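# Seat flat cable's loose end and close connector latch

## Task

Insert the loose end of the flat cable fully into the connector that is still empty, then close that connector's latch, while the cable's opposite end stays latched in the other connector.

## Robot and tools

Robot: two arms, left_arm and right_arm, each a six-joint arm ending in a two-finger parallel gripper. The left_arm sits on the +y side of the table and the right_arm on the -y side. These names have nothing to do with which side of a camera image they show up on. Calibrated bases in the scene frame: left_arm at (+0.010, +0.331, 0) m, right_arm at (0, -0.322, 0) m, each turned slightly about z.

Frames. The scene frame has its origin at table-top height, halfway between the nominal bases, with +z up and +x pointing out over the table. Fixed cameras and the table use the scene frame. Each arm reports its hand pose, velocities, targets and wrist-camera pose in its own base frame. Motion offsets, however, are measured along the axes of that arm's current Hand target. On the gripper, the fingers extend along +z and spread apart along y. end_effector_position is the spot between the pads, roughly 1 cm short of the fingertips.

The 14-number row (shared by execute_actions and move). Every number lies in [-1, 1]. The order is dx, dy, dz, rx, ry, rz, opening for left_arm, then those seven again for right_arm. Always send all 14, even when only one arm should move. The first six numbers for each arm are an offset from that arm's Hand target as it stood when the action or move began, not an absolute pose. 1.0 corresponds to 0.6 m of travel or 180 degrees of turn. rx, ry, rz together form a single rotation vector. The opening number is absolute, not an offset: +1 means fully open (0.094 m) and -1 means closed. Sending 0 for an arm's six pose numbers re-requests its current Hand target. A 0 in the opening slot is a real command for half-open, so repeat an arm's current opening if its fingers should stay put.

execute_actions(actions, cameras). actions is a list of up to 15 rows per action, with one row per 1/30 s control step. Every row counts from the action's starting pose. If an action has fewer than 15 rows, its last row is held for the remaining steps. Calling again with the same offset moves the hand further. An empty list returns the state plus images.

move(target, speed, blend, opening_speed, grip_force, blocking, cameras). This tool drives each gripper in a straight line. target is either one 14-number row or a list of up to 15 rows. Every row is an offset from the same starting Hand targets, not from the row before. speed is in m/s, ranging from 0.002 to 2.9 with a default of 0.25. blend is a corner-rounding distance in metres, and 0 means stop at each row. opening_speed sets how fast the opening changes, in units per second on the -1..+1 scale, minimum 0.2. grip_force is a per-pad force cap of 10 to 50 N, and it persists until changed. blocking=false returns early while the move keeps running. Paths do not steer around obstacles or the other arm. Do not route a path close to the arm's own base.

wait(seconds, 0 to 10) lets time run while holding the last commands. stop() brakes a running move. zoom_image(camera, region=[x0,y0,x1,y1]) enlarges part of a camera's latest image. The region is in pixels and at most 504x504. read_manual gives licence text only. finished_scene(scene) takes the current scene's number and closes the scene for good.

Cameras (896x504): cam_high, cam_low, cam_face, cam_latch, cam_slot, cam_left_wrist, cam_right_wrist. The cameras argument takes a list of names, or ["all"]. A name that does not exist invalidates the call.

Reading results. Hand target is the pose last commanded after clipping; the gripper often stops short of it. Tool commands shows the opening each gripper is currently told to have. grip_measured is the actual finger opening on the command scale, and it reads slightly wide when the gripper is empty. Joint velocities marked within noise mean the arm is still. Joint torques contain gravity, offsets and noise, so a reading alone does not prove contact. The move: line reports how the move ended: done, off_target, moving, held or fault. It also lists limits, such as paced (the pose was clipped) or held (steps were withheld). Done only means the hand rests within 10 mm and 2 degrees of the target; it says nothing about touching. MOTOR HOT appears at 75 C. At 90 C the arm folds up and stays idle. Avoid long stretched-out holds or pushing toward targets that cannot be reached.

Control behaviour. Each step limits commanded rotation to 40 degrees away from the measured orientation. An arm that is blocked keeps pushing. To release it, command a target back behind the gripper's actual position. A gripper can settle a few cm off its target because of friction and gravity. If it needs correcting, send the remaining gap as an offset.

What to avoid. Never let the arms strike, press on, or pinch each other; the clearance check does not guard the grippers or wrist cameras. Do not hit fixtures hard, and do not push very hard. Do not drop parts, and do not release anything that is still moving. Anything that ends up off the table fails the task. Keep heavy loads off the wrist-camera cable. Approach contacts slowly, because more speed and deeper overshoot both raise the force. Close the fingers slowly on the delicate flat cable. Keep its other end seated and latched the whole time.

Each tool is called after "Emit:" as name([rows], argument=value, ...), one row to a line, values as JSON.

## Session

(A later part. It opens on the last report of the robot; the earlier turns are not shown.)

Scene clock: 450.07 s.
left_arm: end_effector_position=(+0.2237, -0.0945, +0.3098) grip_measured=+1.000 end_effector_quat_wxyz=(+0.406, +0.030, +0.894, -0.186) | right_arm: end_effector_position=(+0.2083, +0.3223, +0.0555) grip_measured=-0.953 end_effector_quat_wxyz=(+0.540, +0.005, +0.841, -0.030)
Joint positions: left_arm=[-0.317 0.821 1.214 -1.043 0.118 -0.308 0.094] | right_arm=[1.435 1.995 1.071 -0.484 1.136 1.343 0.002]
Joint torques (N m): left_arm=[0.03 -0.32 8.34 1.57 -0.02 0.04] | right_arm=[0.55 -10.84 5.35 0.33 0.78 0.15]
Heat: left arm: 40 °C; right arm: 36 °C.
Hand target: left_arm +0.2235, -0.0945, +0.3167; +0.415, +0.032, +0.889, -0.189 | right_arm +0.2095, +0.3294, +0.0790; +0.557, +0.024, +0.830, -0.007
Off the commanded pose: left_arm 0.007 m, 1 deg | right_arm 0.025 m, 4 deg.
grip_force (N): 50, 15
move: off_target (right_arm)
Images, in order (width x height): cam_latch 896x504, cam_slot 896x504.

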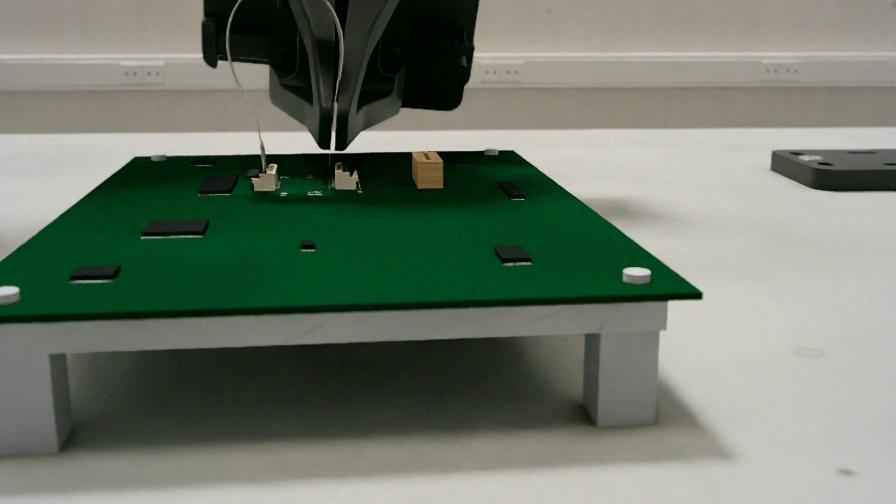

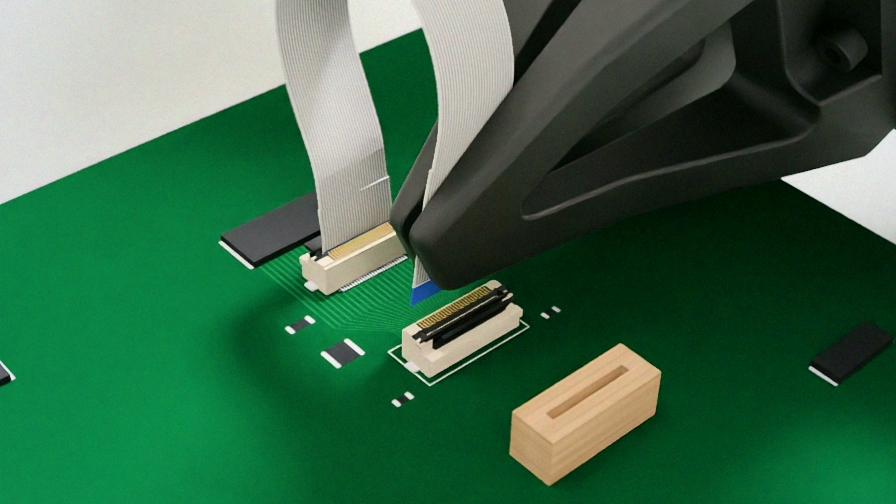

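Emit:
move(target=[0,0,0,0,0,0,1,-0.0058,0.0050,-0.0022,0,0,0.01,-0.955], speed=0.05, cameras=["cam_latch","cam_slot"])

Scene clock: 452.67 s.
left_arm: end_effector_position=(+0.2237, -0.0945, +0.3098) grip_measured=+1.000 end_effector_quat_wxyz=(+0.406, +0.030, +0.894, -0.186) | right_arm: end_effector_position=(+0.2088, +0.3256, +0.0595) grip_measured=-0.953 end_effector_quat_wxyz=(+0.540, +0.019, +0.841, -0.021)
Joint positions: left_arm=[-0.317 0.821 1.214 -1.043 0.118 -0.308 0.094] | right_arm=[1.435 1.995 1.09 -0.502 1.136 1.375 0.002]
Joint torques (N m): left_arm=[0.03 -0.23 8.2 1.59 -0.01 0.01] | right_arm=[0.57 -10.84 5.39 0.33 0.79 0.15]
Heat: left arm: 40 °C; right arm: 36 °C.
Hand target: left_arm +0.2235, -0.0945, +0.3167; +0.415, +0.032, +0.889, -0.189 | right_arm +0.2097, +0.3323, +0.0827; +0.557, +0.037, +0.829, +0.002
Off the commanded pose: left_arm 0.007 m, 1 deg | right_arm 0.024 m, 4 deg.
grip_force (N): 50, 15
move: off_target (right_arm)
Images, in order (width x height): cam_latch 896x504, cam_slot 896x504.

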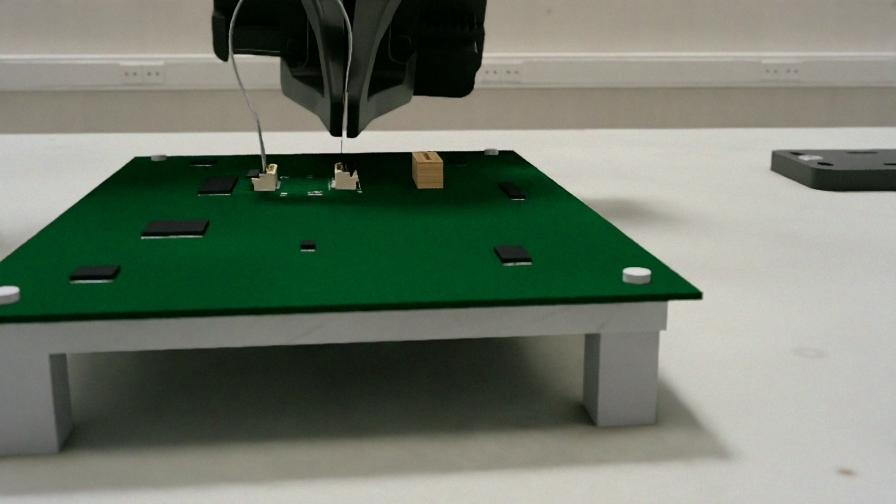

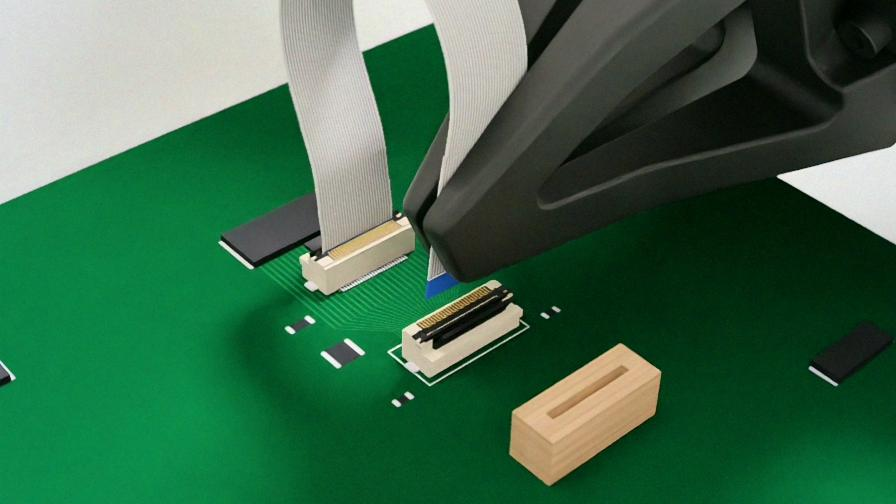

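Emit:
zoom_image(camera="cam_latch", region=[300, 135, 372, 195])

Emit:
zoom_image(camera="cam_slot", region=[380, 240, 540, 390])

Scaled by 7.000 from the camera's 896x504 image, which has a finer 1280x720 frame.

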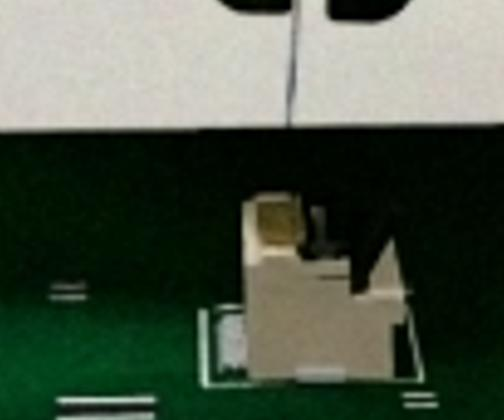

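Scaled by 3.150 from the camera's 896x504 image, which has a finer 1280x720 frame.

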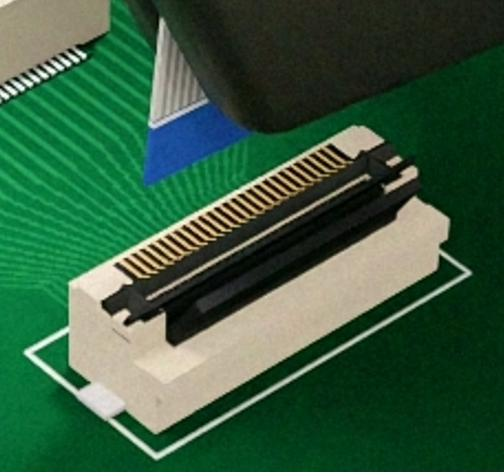

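Emit:
move(target=[0,0,0,0,0,0,1,-0.0032,0.0030,0.0082,0,0,0.022,-0.955], speed=0.05, cameras=["cam_latch","cam_slot"])

Emit:
zoom_image(camera="cam_latch", region=[300, 135, 372, 195])

Emit:
zoom_image(camera="cam_slot", region=[380, 240, 540, 390])

Scene clock: 457.87 s.
left_arm: end_effector_position=(+0.2237, -0.0945, +0.3098) grip_measured=+1.000 end_effector_quat_wxyz=(+0.406, +0.030, +0.894, -0.186) | right_arm: end_effector_position=(+0.2087, +0.3255, +0.0595) grip_measured=-0.953 end_effector_quat_wxyz=(+0.541, +0.034, +0.840, -0.011)
Joint positions: left_arm=[-0.317 0.821 1.214 -1.043 0.118 -0.308 0.094] | right_arm=[1.435 1.995 1.09 -0.503 1.136 1.412 0.002]
Joint torques (N m): left_arm=[0.01 -0.28 8.36 1.6 -0.04 0.04] | right_arm=[-0.62 -10.82 5.37 0.6 0.76 0.14]
Heat: left arm: 40 °C; right arm: 37 °C.
Hand target: left_arm +0.2235, -0.0945, +0.3167; +0.415, +0.032, +0.889, -0.189 | right_arm +0.2151, +0.3338, +0.0827; +0.557, +0.066, +0.828, +0.021
Off the commanded pose: left_arm 0.007 m, 1 deg | right_arm 0.025 m, 6 deg.
grip_force (N): 50, 15
move: off_target (right_arm)
Images, in order (width x height): cam_latch 896x504, cam_slot 896x504.

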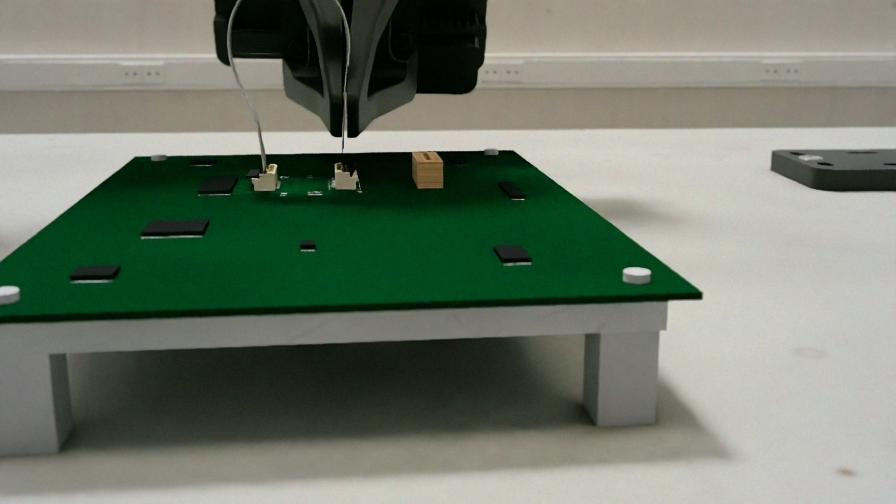

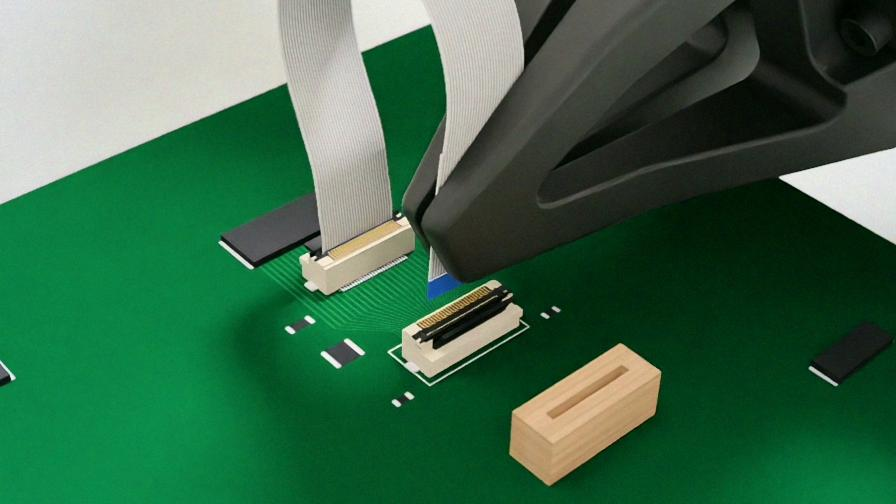

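Scaled by 7.000 from the camera's 896x504 image, which has a finer 1280x720 frame.

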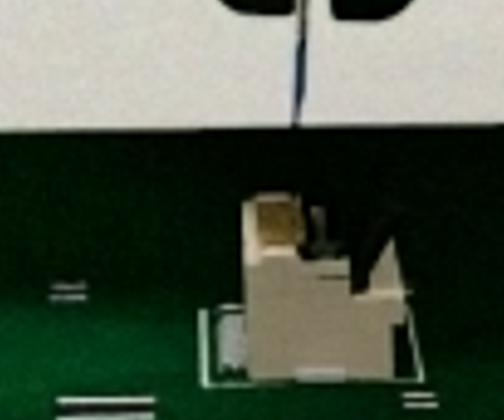

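Scaled by 3.150 from the camera's 896x504 image, which has a finer 1280x720 frame.

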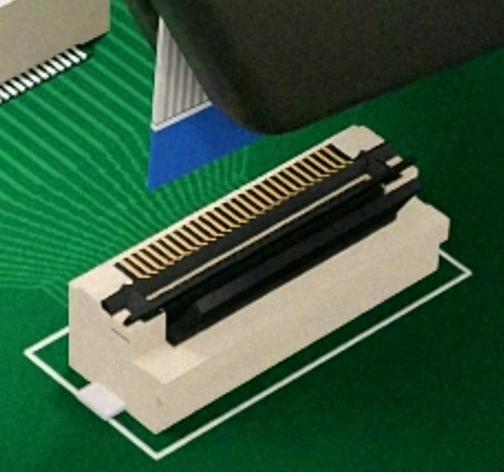

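Emit:
move(target=[0,0,0,0,0,0,1,0.0046,-0.0005,0.0019,0,0,0,-0.955], speed=0.05)

Scene clock: 460.17 s.
left_arm: end_effector_position=(+0.2237, -0.0945, +0.3098) grip_measured=+1.000 end_effector_quat_wxyz=(+0.406, +0.030, +0.894, -0.186) | right_arm: end_effector_position=(+0.2089, +0.3265, +0.0596) grip_measured=-0.953 end_effector_quat_wxyz=(+0.541, +0.037, +0.840, -0.007)
Joint positions: left_arm=[-0.317 0.821 1.214 -1.043 0.118 -0.308 0.094] | right_arm=[1.435 1.995 1.09 -0.496 1.136 1.415 0.002]
Joint torques (N m): left_arm=[0.16 -0.18 8.21 1.57 0 0.01] | right_arm=[-0.59 -10.26 5.08 0.65 0.75 0.12]
Heat: left arm: 40 °C; right arm: 37 °C.
Hand target: left_arm +0.2235, -0.0945, +0.3167; +0.415, +0.032, +0.889, -0.189 | right_arm +0.2151, +0.3338, +0.0797; +0.557, +0.066, +0.828, +0.021
Off the commanded pose: left_arm 0.007 m, 1 deg | right_arm 0.022 m, 5 deg.
grip_force (N): 50, 15
move: off_target (right_arm)

Emit:
move(target=[0,0,0,0,0,0,1,0.0046,-0.0005,0.0019,0,0,0,-0.955], speed=0.05, cameras=["cam_latch","cam_slot"])

Emit:
zoom_image(camera="cam_latch", region=[300, 135, 372, 195])

Emit:
zoom_image(camera="cam_slot", region=[380, 240, 540, 390])

Scene clock: 461.93 s.
left_arm: end_effector_position=(+0.2237, -0.0945, +0.3098) grip_measured=+1.000 end_effector_quat_wxyz=(+0.406, +0.030, +0.894, -0.186) | right_arm: end_effector_position=(+0.2091, +0.3280, +0.0599) grip_measured=-0.953 end_effector_quat_wxyz=(+0.541, +0.041, +0.840, -0.002)
Joint positions: left_arm=[-0.317 0.821 1.214 -1.043 0.118 -0.308 0.094] | right_arm=[1.435 1.995 1.09 -0.485 1.136 1.416 0.002]
Joint torques (N m): left_arm=[0.13 -0.24 8.23 1.55 -0.02 0.01] | right_arm=[-0.59 -9.69 4.78 0.67 0.75 0.11]
Heat: left arm: 40 °C; right arm: 38 °C.
Hand target: left_arm +0.2235, -0.0945, +0.3167; +0.415, +0.032, +0.889, -0.189 | right_arm +0.2151, +0.3338, +0.0767; +0.557, +0.066, +0.828, +0.021
Off the commanded pose: left_arm 0.007 m, 1 deg | right_arm 0.019 m, 5 deg.
grip_force (N): 50, 15
move: off_target (right_arm)
Images, in order (width x height): cam_latch 896x504, cam_slot 896x504.

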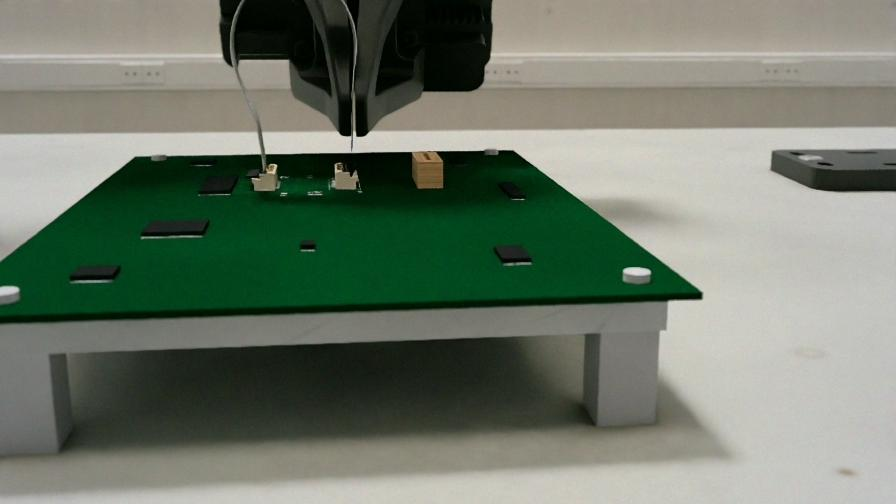

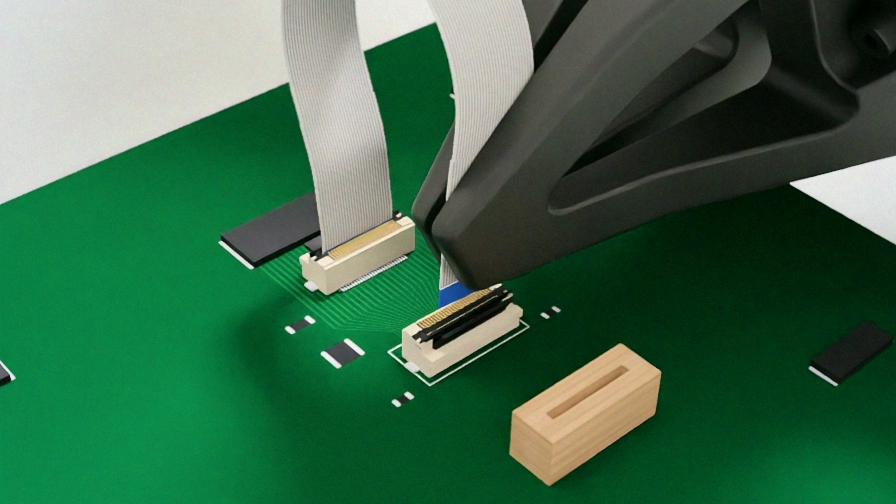

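Scaled by 7.000 from the camera's 896x504 image, which has a finer 1280x720 frame.

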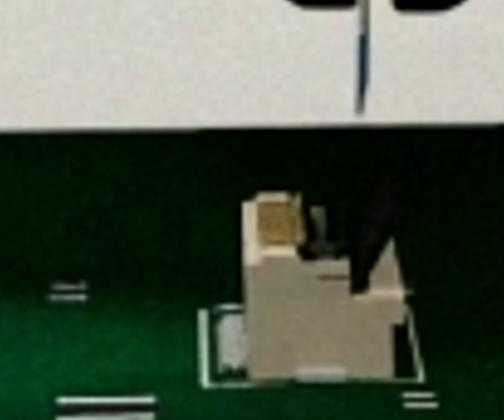

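Scaled by 3.150 from the camera's 896x504 image, which has a finer 1280x720 frame.

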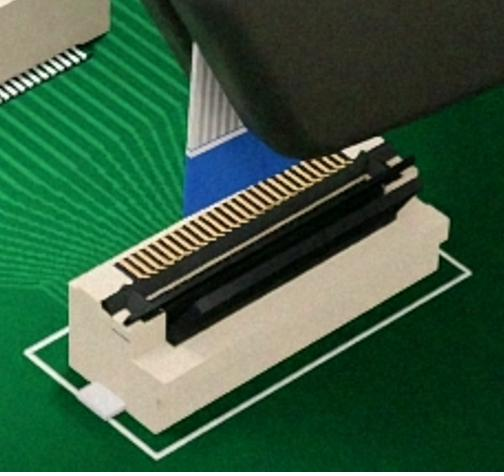

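Emit:
move(target=[0,0,0,0,0,0,1,-0.0017,-0.0056,0.0026,0,0,-0.02,-0.955], speed=0.05)

Emit:
move(target=[0,0,0,0,0,0,1,0.0023,-0.0003,0.0010,0,0,0,-0.955], speed=0.05, cameras=["cam_latch","cam_slot"])

Emit:
zoom_image(camera="cam_latch", region=[300, 135, 372, 195])

Emit:
zoom_image(camera="cam_slot", region=[380, 240, 540, 390])

Scene clock: 464.90 s.
left_arm: end_effector_position=(+0.2237, -0.0945, +0.3098) grip_measured=+1.000 end_effector_quat_wxyz=(+0.406, +0.030, +0.894, -0.186) | right_arm: end_effector_position=(+0.2115, +0.3295, +0.0604) grip_measured=-0.953 end_effector_quat_wxyz=(+0.542, +0.020, +0.840, -0.015)
Joint positions: left_arm=[-0.317 0.821 1.214 -1.043 0.118 -0.308 0.094] | right_arm=[1.429 1.995 1.09 -0.466 1.136 1.347 0.002]
Joint torques (N m): left_arm=[0.09 -0.42 8.12 1.6 -0.02 0.04] | right_arm=[-0.62 -10.55 3.37 0.69 0.74 0.05]
Heat: left arm: 40 °C; right arm: 38 °C.
Hand target: left_arm +0.2235, -0.0945, +0.3167; +0.415, +0.032, +0.889, -0.189 | right_arm +0.2167, +0.3303, +0.0767; +0.557, +0.040, +0.829, +0.004
Off the commanded pose: left_arm 0.007 m, 1 deg | right_arm 0.017 m, 4 deg.
grip_force (N): 50, 15
move: off_target (right_arm)

Scene clock: 465.63 s.
left_arm: end_effector_position=(+0.2237, -0.0945, +0.3098) grip_measured=+1.000 end_effector_quat_wxyz=(+0.406, +0.030, +0.894, -0.186) | right_arm: end_effector_position=(+0.2116, +0.3303, +0.0606) grip_measured=-0.953 end_effector_quat_wxyz=(+0.542, +0.021, +0.840, -0.012)
Joint positions: left_arm=[-0.317 0.821 1.214 -1.043 0.118 -0.308 0.094] | right_arm=[1.429 1.995 1.09 -0.46 1.136 1.346 0.002]
Joint torques (N m): left_arm=[0.08 -0.23 8.39 1.59 -0.03 -0.01] | right_arm=[-0.65 -10.3 3.17 0.7 0.74 0.03]
Heat: left arm: 40 °C; right arm: 38 °C.
Hand target: left_arm +0.2235, -0.0945, +0.3167; +0.415, +0.032, +0.889, -0.189 | right_arm +0.2167, +0.3302, +0.0752; +0.557, +0.040, +0.829, +0.004
Off the commanded pose: left_arm 0.007 m, 1 deg | right_arm 0.015 m, 4 deg.
grip_force (N): 50, 15
move: off_target (right_arm)
Images, in order (width x height): cam_latch 896x504, cam_slot 896x504.

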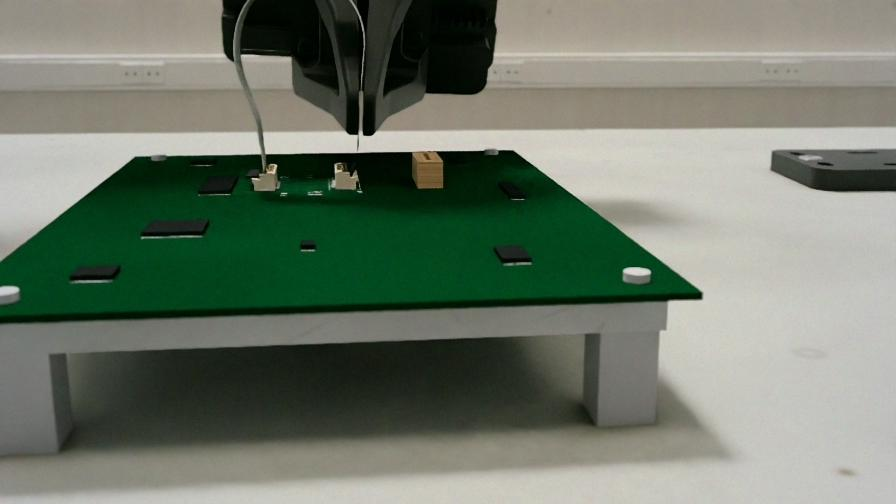

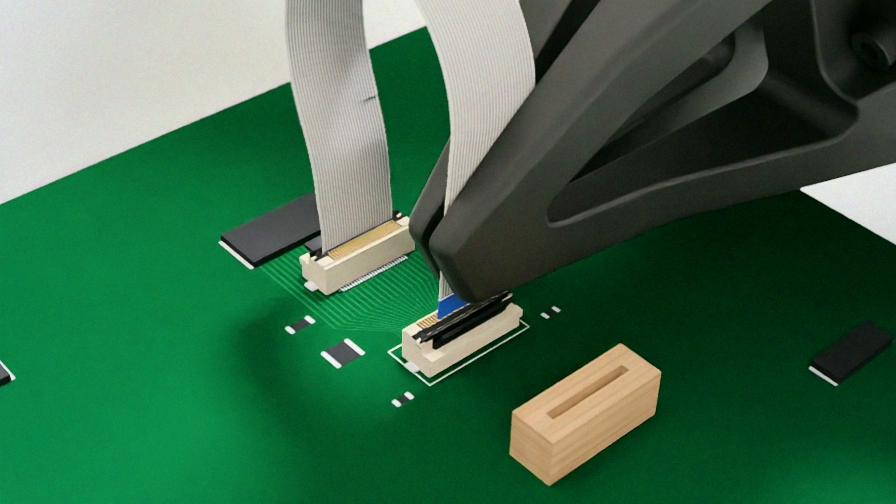

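Scaled by 7.000 from the camera's 896x504 image, which has a finer 1280x720 frame.

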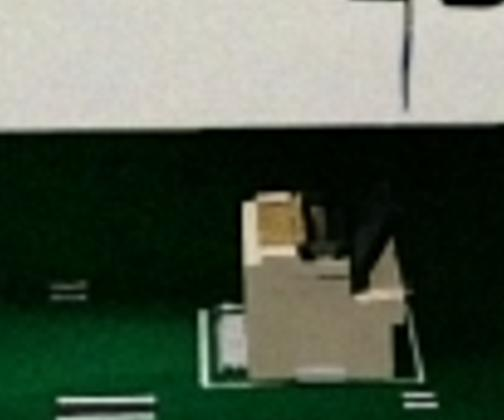

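Scaled by 3.150 from the camera's 896x504 image, which has a finer 1280x720 frame.

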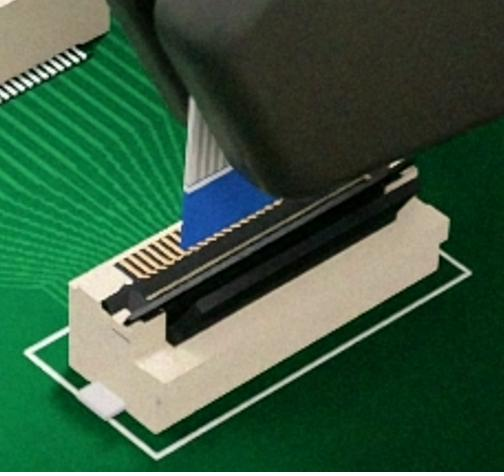

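Emit:
move(target=[0,0,0,0,0,0,1,-0.0008,-0.0072,-0.0079,0,0,0,-0.955], speed=0.05, cameras=["cam_latch","cam_slot"])

Emit:
zoom_image(camera="cam_latch", region=[300, 135, 372, 195])

Emit:
zoom_image(camera="cam_slot", region=[380, 240, 540, 390])

Scene clock: 469.30 s.
left_arm: end_effector_position=(+0.2237, -0.0945, +0.3098) grip_measured=+1.000 end_effector_quat_wxyz=(+0.406, +0.030, +0.894, -0.186) | right_arm: end_effector_position=(+0.2110, +0.3264, +0.0596) grip_measured=-0.953 end_effector_quat_wxyz=(+0.542, +0.024, +0.840, -0.012)
Joint positions: left_arm=[-0.317 0.821 1.214 -1.043 0.118 -0.308 0.094] | right_arm=[1.429 1.988 1.076 -0.459 1.136 1.358 0.002]
Joint torques (N m): left_arm=[0.03 -0.28 8.28 1.59 -0.03 0.02] | right_arm=[0.28 -10.88 3.29 0.48 0.76 0.14]
Heat: left arm: 40 °C; right arm: 38 °C.
Hand target: left_arm +0.2235, -0.0945, +0.3167; +0.415, +0.032, +0.889, -0.189 | right_arm +0.2122, +0.3260, +0.0772; +0.557, +0.040, +0.829, +0.004
Off the commanded pose: left_arm 0.007 m, 1 deg | right_arm 0.018 m, 3 deg.
grip_force (N): 50, 15
move: off_target (right_arm)
Images, in order (width x height): cam_latch 896x504, cam_slot 896x504.

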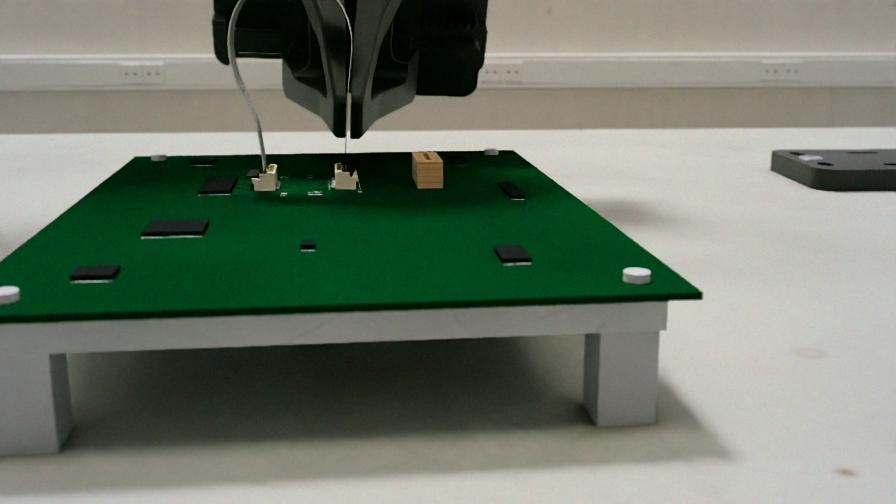

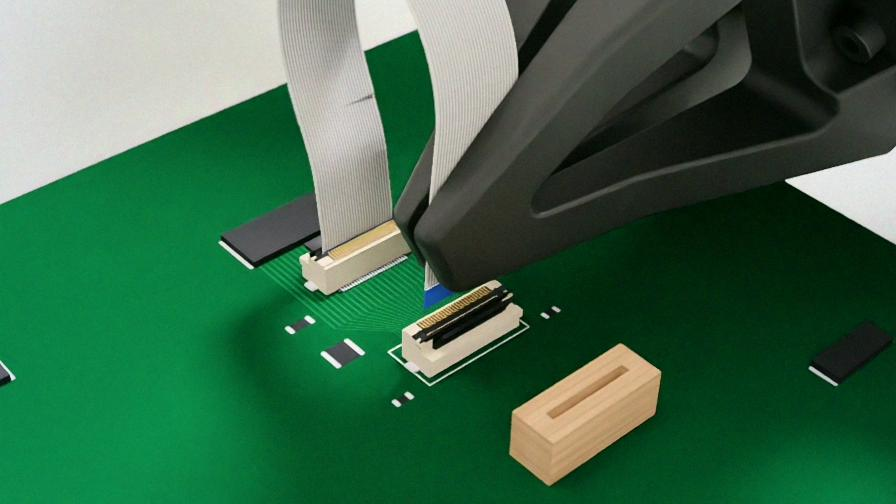

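Scaled by 7.000 from the camera's 896x504 image, which has a finer 1280x720 frame.

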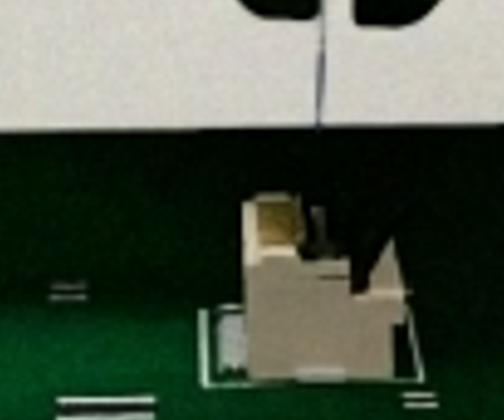

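Scaled by 3.150 from the camera's 896x504 image, which has a finer 1280x720 frame.

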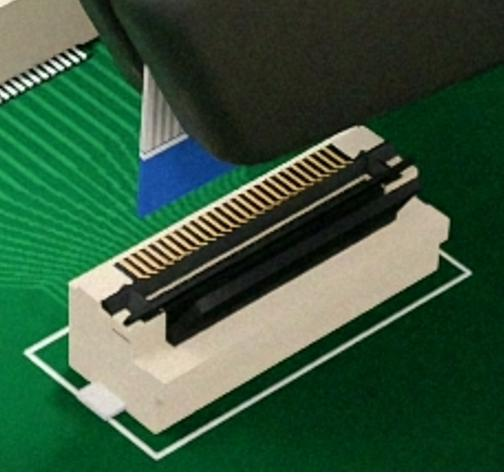

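Emit:
move(target=[0,0,0,0,0,0,1,0.0183,-0.0027,0.0076,0,0,0.012,-0.955], speed=0.03, cameras=["cam_latch","cam_slot"])

Emit:
zoom_image(camera="cam_latch", region=[300, 135, 372, 195])

Emit:
zoom_image(camera="cam_slot", region=[380, 240, 540, 390])

Scene clock: 472.77 s.
left_arm: end_effector_position=(+0.2237, -0.0945, +0.3098) grip_measured=+1.000 end_effector_quat_wxyz=(+0.406, +0.030, +0.894, -0.186) | right_arm: end_effector_position=(+0.2106, +0.3234, +0.0558) grip_measured=-0.953 end_effector_quat_wxyz=(+0.542, +0.041, +0.839, -0.001)
Joint positions: left_arm=[-0.317 0.821 1.214 -1.043 0.118 -0.308 0.094] | right_arm=[1.429 1.988 1.057 -0.44 1.136 1.398 0.002]
Joint torques (N m): left_arm=[0.08 -0.28 8.21 1.6 -0.03 0.03] | right_arm=[0.28 -8.87 3.19 0.69 0.76 0.16]
Heat: left arm: 40 °C; right arm: 38 °C.
Hand target: left_arm +0.2235, -0.0945, +0.3167; +0.415, +0.032, +0.889, -0.189 | right_arm +0.2122, +0.3250, +0.0652; +0.557, +0.056, +0.828, +0.014
Off the commanded pose: left_arm 0.007 m, 1 deg | right_arm 0.010 m, 3 deg.
grip_force (N): 50, 15
move: off_target (right_arm)
Images, in order (width x height): cam_latch 896x504, cam_slot 896x504.

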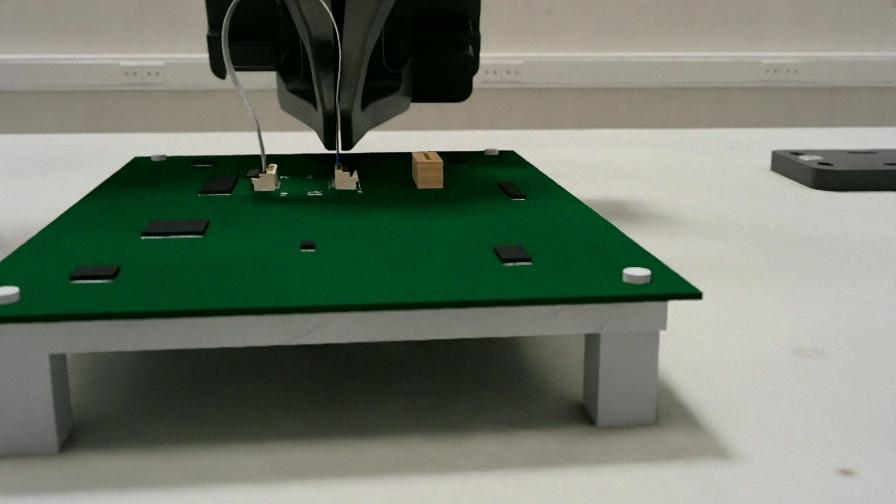

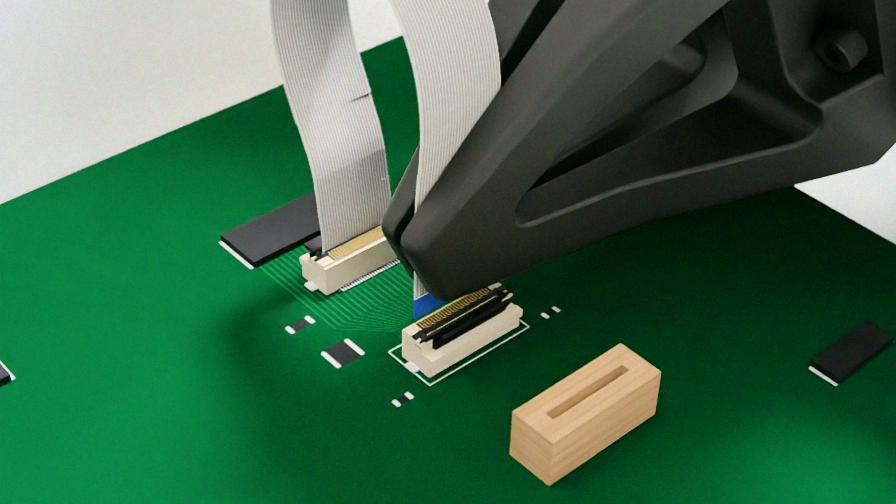

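Scaled by 7.000 from the camera's 896x504 image, which has a finer 1280x720 frame.

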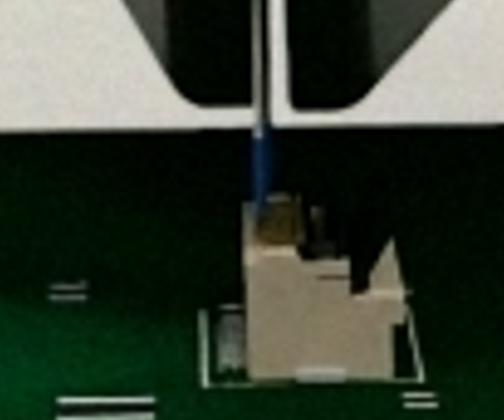

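Scaled by 3.150 from the camera's 896x504 image, which has a finer 1280x720 frame.

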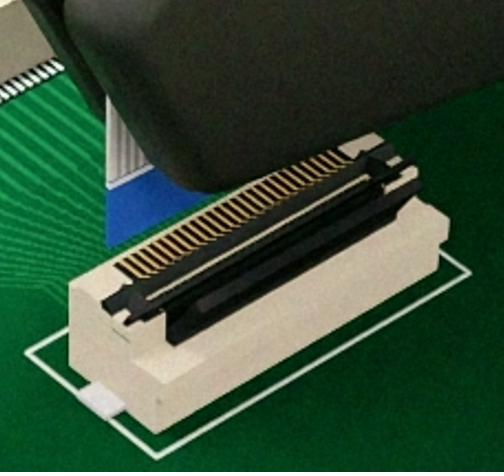

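Emit:
move(target=[0,0,0,0,0,0,1,0.0010,0.0107,-0.0044,0,0,0,-0.955], speed=0.03, cameras=["cam_latch","cam_slot"])

Emit:
zoom_image(camera="cam_latch", region=[300, 135, 372, 195])

Emit:
zoom_image(camera="cam_slot", region=[380, 240, 540, 390])

Scene clock: 475.20 s.
left_arm: end_effector_position=(+0.2237, -0.0945, +0.3098) grip_measured=+1.000 end_effector_quat_wxyz=(+0.406, +0.030, +0.894, -0.186) | right_arm: end_effector_position=(+0.2093, +0.3267, +0.0574) grip_measured=-0.953 end_effector_quat_wxyz=(+0.542, +0.048, +0.839, +0.008)
Joint positions: left_arm=[-0.317 0.821 1.214 -1.043 0.118 -0.308 0.094] | right_arm=[1.433 1.988 1.064 -0.44 1.136 1.415 0.002]
Joint torques (N m): left_arm=[0.08 -0.14 8.28 1.58 -0.03 0.01] | right_arm=[0.61 -7.6 5.33 0.42 0.78 0.15]
Heat: left arm: 40 °C; right arm: 38 °C.
Hand target: left_arm +0.2235, -0.0945, +0.3167; +0.415, +0.032, +0.889, -0.189 | right_arm +0.2099, +0.3315, +0.0661; +0.557, +0.055, +0.828, +0.014
Off the commanded pose: left_arm 0.007 m, 1 deg | right_arm 0.010 m, 2 deg.
grip_force (N): 50, 15
move: done
Images, in order (width x height): cam_latch 896x504, cam_slot 896x504.

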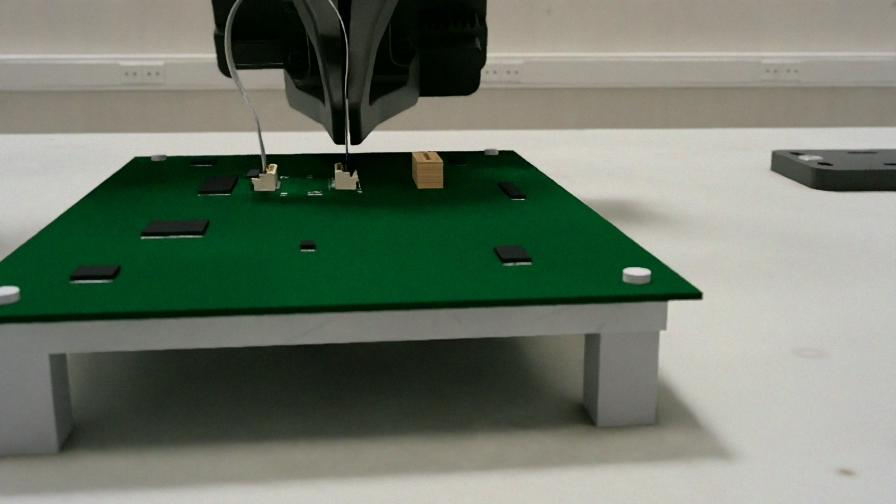

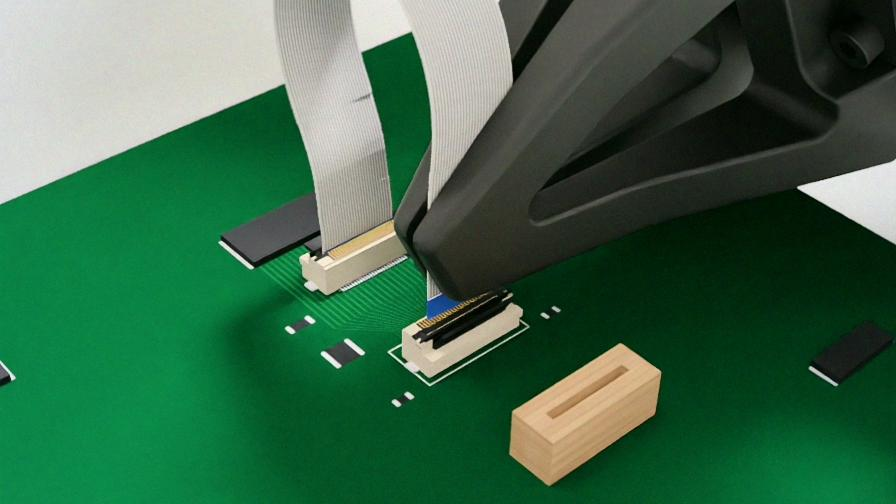

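Scaled by 7.000 from the camera's 896x504 image, which has a finer 1280x720 frame.

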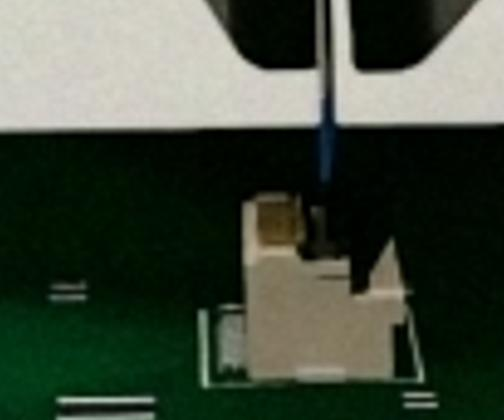

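Scaled by 3.150 from the camera's 896x504 image, which has a finer 1280x720 frame.

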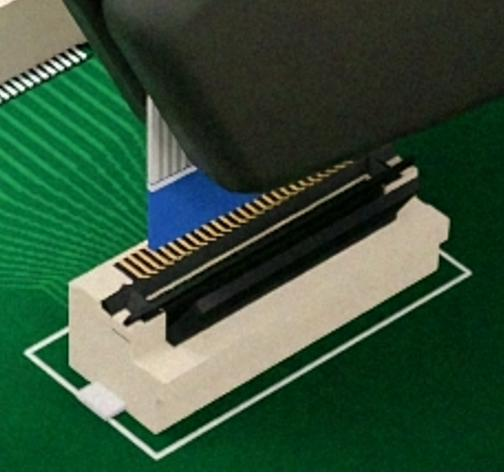

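Emit:
move(target=[0,0,0,0,0,0,1,0.0026,-0.0046,0.0013,0,0,0,-0.955], speed=0.03)

Emit:
move(target=[0,0,0,0,0,0,1,0.0031,-0.0003,0.0013,0,0,0,-0.955], speed=0.03)

Scene clock: 477.20 s.
left_arm: end_effector_position=(+0.2237, -0.0945, +0.3098) grip_measured=+1.000 end_effector_quat_wxyz=(+0.406, +0.030, +0.894, -0.186) | right_arm: end_effector_position=(+0.2093, +0.3267, +0.0574) grip_measured=-0.953 end_effector_quat_wxyz=(+0.542, +0.048, +0.839, +0.008)
Joint positions: left_arm=[-0.317 0.821 1.214 -1.043 0.118 -0.308 0.094] | right_arm=[1.433 1.988 1.064 -0.44 1.136 1.416 0.002]
Joint torques (N m): left_arm=[0.06 -0.36 8.25 1.58 -0.04 0.01] | right_arm=[0.59 -7.77 4.16 0.53 0.78 0.14]
Heat: left arm: 40 °C; right arm: 37 °C.
Hand target: left_arm +0.2235, -0.0945, +0.3167; +0.415, +0.032, +0.889, -0.189 | right_arm +0.2098, +0.3289, +0.0642; +0.557, +0.055, +0.828, +0.014
Off the commanded pose: left_arm 0.007 m, 1 deg | right_arm 0.007 m, 2 deg.
grip_force (N): 50, 15
move: done

Scene clock: 477.90 s.
left_arm: end_effector_position=(+0.2237, -0.0945, +0.3098) grip_measured=+1.000 end_effector_quat_wxyz=(+0.406, +0.030, +0.894, -0.186) | right_arm: end_effector_position=(+0.2093, +0.3267, +0.0574) grip_measured=-0.953 end_effector_quat_wxyz=(+0.542, +0.048, +0.839, +0.008)
Joint positions: left_arm=[-0.317 0.821 1.214 -1.043 0.118 -0.308 0.094] | right_arm=[1.433 1.988 1.064 -0.44 1.136 1.416 0.002]
Joint torques (N m): left_arm=[-0.09 -0.34 8.27 1.63 -0.02 0.04] | right_arm=[0.57 -7.43 3.99 0.59 0.78 0.14]
Heat: left arm: 40 °C; right arm: 37 °C.
Hand target: left_arm +0.2235, -0.0945, +0.3167; +0.415, +0.032, +0.889, -0.189 | right_arm +0.2098, +0.3289, +0.0622; +0.557, +0.055, +0.828, +0.014
Off the commanded pose: left_arm 0.007 m, 1 deg | right_arm 0.005 m, 2 deg.
grip_force (N): 50, 15
move: done

Emit:
move(target=[0,0,0,0,0,0,1,0.0031,-0.0003,0.0013,0,0,0,-0.955], speed=0.03)

Emit:
move(target=[0,0,0,0,0,0,1,0.0023,-0.0002,0.0009,0,0,0,-0.955], speed=0.03)

Emit:
move(target=[0,0,0,0,0,0,1,0.0015,-0.0002,0.0006,0,0,0,-0.955], speed=0.03, cameras=["cam_latch","cam_slot"])

Emit:
zoom_image(camera="cam_latch", region=[300, 135, 372, 195])

Emit:
zoom_image(camera="cam_slot", region=[380, 240, 540, 390])

Scene clock: 480.30 s.
left_arm: end_effector_position=(+0.2237, -0.0945, +0.3098) grip_measured=+1.000 end_effector_quat_wxyz=(+0.406, +0.030, +0.894, -0.186) | right_arm: end_effector_position=(+0.2093, +0.3267, +0.0574) grip_measured=-0.953 end_effector_quat_wxyz=(+0.542, +0.048, +0.839, +0.008)
Joint positions: left_arm=[-0.317 0.821 1.214 -1.043 0.118 -0.308 0.094] | right_arm=[1.433 1.988 1.064 -0.44 1.136 1.416 0.002]
Joint torques (N m): left_arm=[0.05 -0.34 8.29 1.57 -0.02 0.03] | right_arm=[0.58 -7.05 3.82 0.65 0.77 0.15]
Heat: left arm: 40 °C; right arm: 37 °C.
Hand target: left_arm +0.2235, -0.0945, +0.3167; +0.415, +0.032, +0.889, -0.189 | right_arm +0.2099, +0.3289, +0.0601; +0.557, +0.055, +0.828, +0.014
Off the commanded pose: left_arm 0.007 m, 1 deg | right_arm 0.004 m, 2 deg.
grip_force (N): 50, 15
move: done

Scene clock: 481.00 s.
left_arm: end_effector_position=(+0.2237, -0.0945, +0.3098) grip_measured=+1.000 end_effector_quat_wxyz=(+0.406, +0.030, +0.894, -0.186) | right_arm: end_effector_position=(+0.2093, +0.3267, +0.0574) grip_measured=-0.953 end_effector_quat_wxyz=(+0.542, +0.049, +0.839, +0.008)
Joint positions: left_arm=[-0.317 0.821 1.214 -1.043 0.118 -0.308 0.094] | right_arm=[1.433 1.988 1.064 -0.44 1.136 1.417 0.002]
Joint torques (N m): left_arm=[0.09 -0.27 8.25 1.6 -0.03 0.02] | right_arm=[0.59 -6.78 3.7 0.69 0.77 0.14]
Heat: left arm: 40 °C; right arm: 37 °C.
Hand target: left_arm +0.2235, -0.0945, +0.3167; +0.415, +0.032, +0.889, -0.189 | right_arm +0.2098, +0.3289, +0.0586; +0.557, +0.055, +0.828, +0.014
Off the commanded pose: left_arm 0.007 m, 1 deg | right_arm 0.003 m, 2 deg.
grip_force (N): 50, 15
move: done

Scene clock: 481.77 s.
left_arm: end_effector_position=(+0.2237, -0.0945, +0.3098) grip_measured=+1.000 end_effector_quat_wxyz=(+0.406, +0.030, +0.894, -0.186) | right_arm: end_effector_position=(+0.2093, +0.3268, +0.0560) grip_measured=-0.953 end_effector_quat_wxyz=(+0.542, +0.048, +0.839, +0.007)
Joint positions: left_arm=[-0.317 0.821 1.214 -1.043 0.118 -0.308 0.094] | right_arm=[1.433 1.993 1.064 -0.437 1.136 1.418 0.002]
Joint velocities: left_arm=[0.002 0.002 -0.002 -0.154 -0.051 0.037 0] | right_arm=[within noise]
Joint torques (N m): left_arm=[-0.05 -0.21 8.31 1.59 -0.02 0.01] | right_arm=[0.58 -6.97 3.6 0.7 0.77 0.14]
Heat: left arm: 40 °C; right arm: 37 °C.
Hand target: left_arm +0.2235, -0.0945, +0.3167; +0.415, +0.032, +0.889, -0.189 | right_arm +0.2098, +0.3289, +0.0578; +0.557, +0.055, +0.828, +0.014
Off the commanded pose: left_arm 0.007 m, 1 deg | right_arm 0.003 m, 2 deg.
grip_force (N): 50, 15
move: done
Images, in order (width x height): cam_latch 896x504, cam_slot 896x504.

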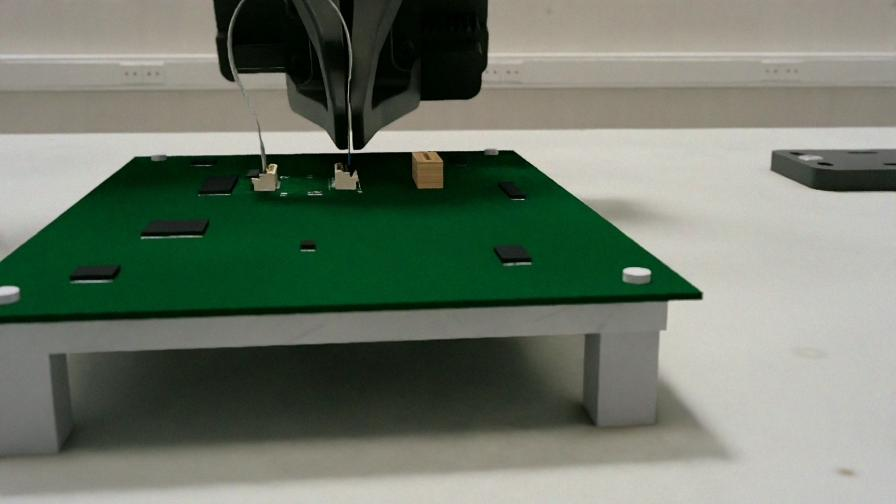

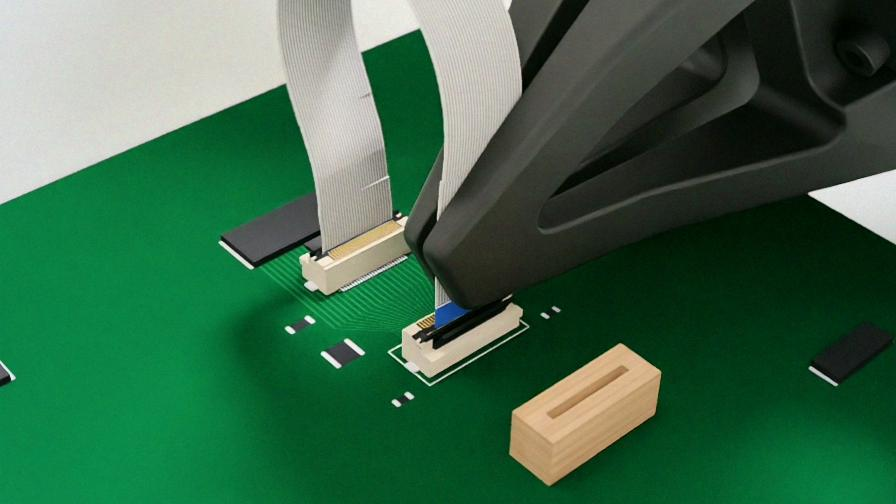

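Scaled by 7.000 from the camera's 896x504 image, which has a finer 1280x720 frame.

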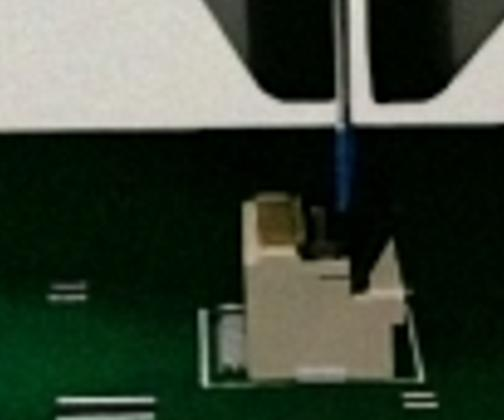

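Scaled by 3.150 from the camera's 896x504 image, which has a finer 1280x720 frame.

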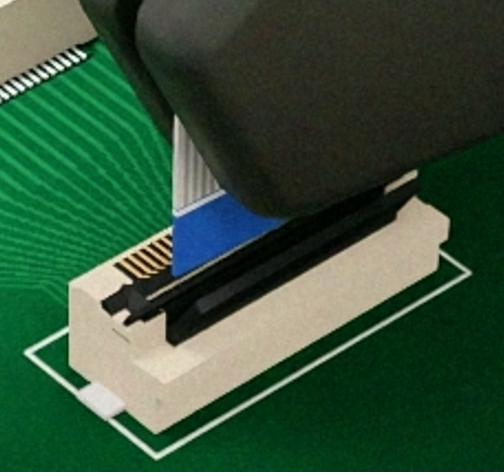

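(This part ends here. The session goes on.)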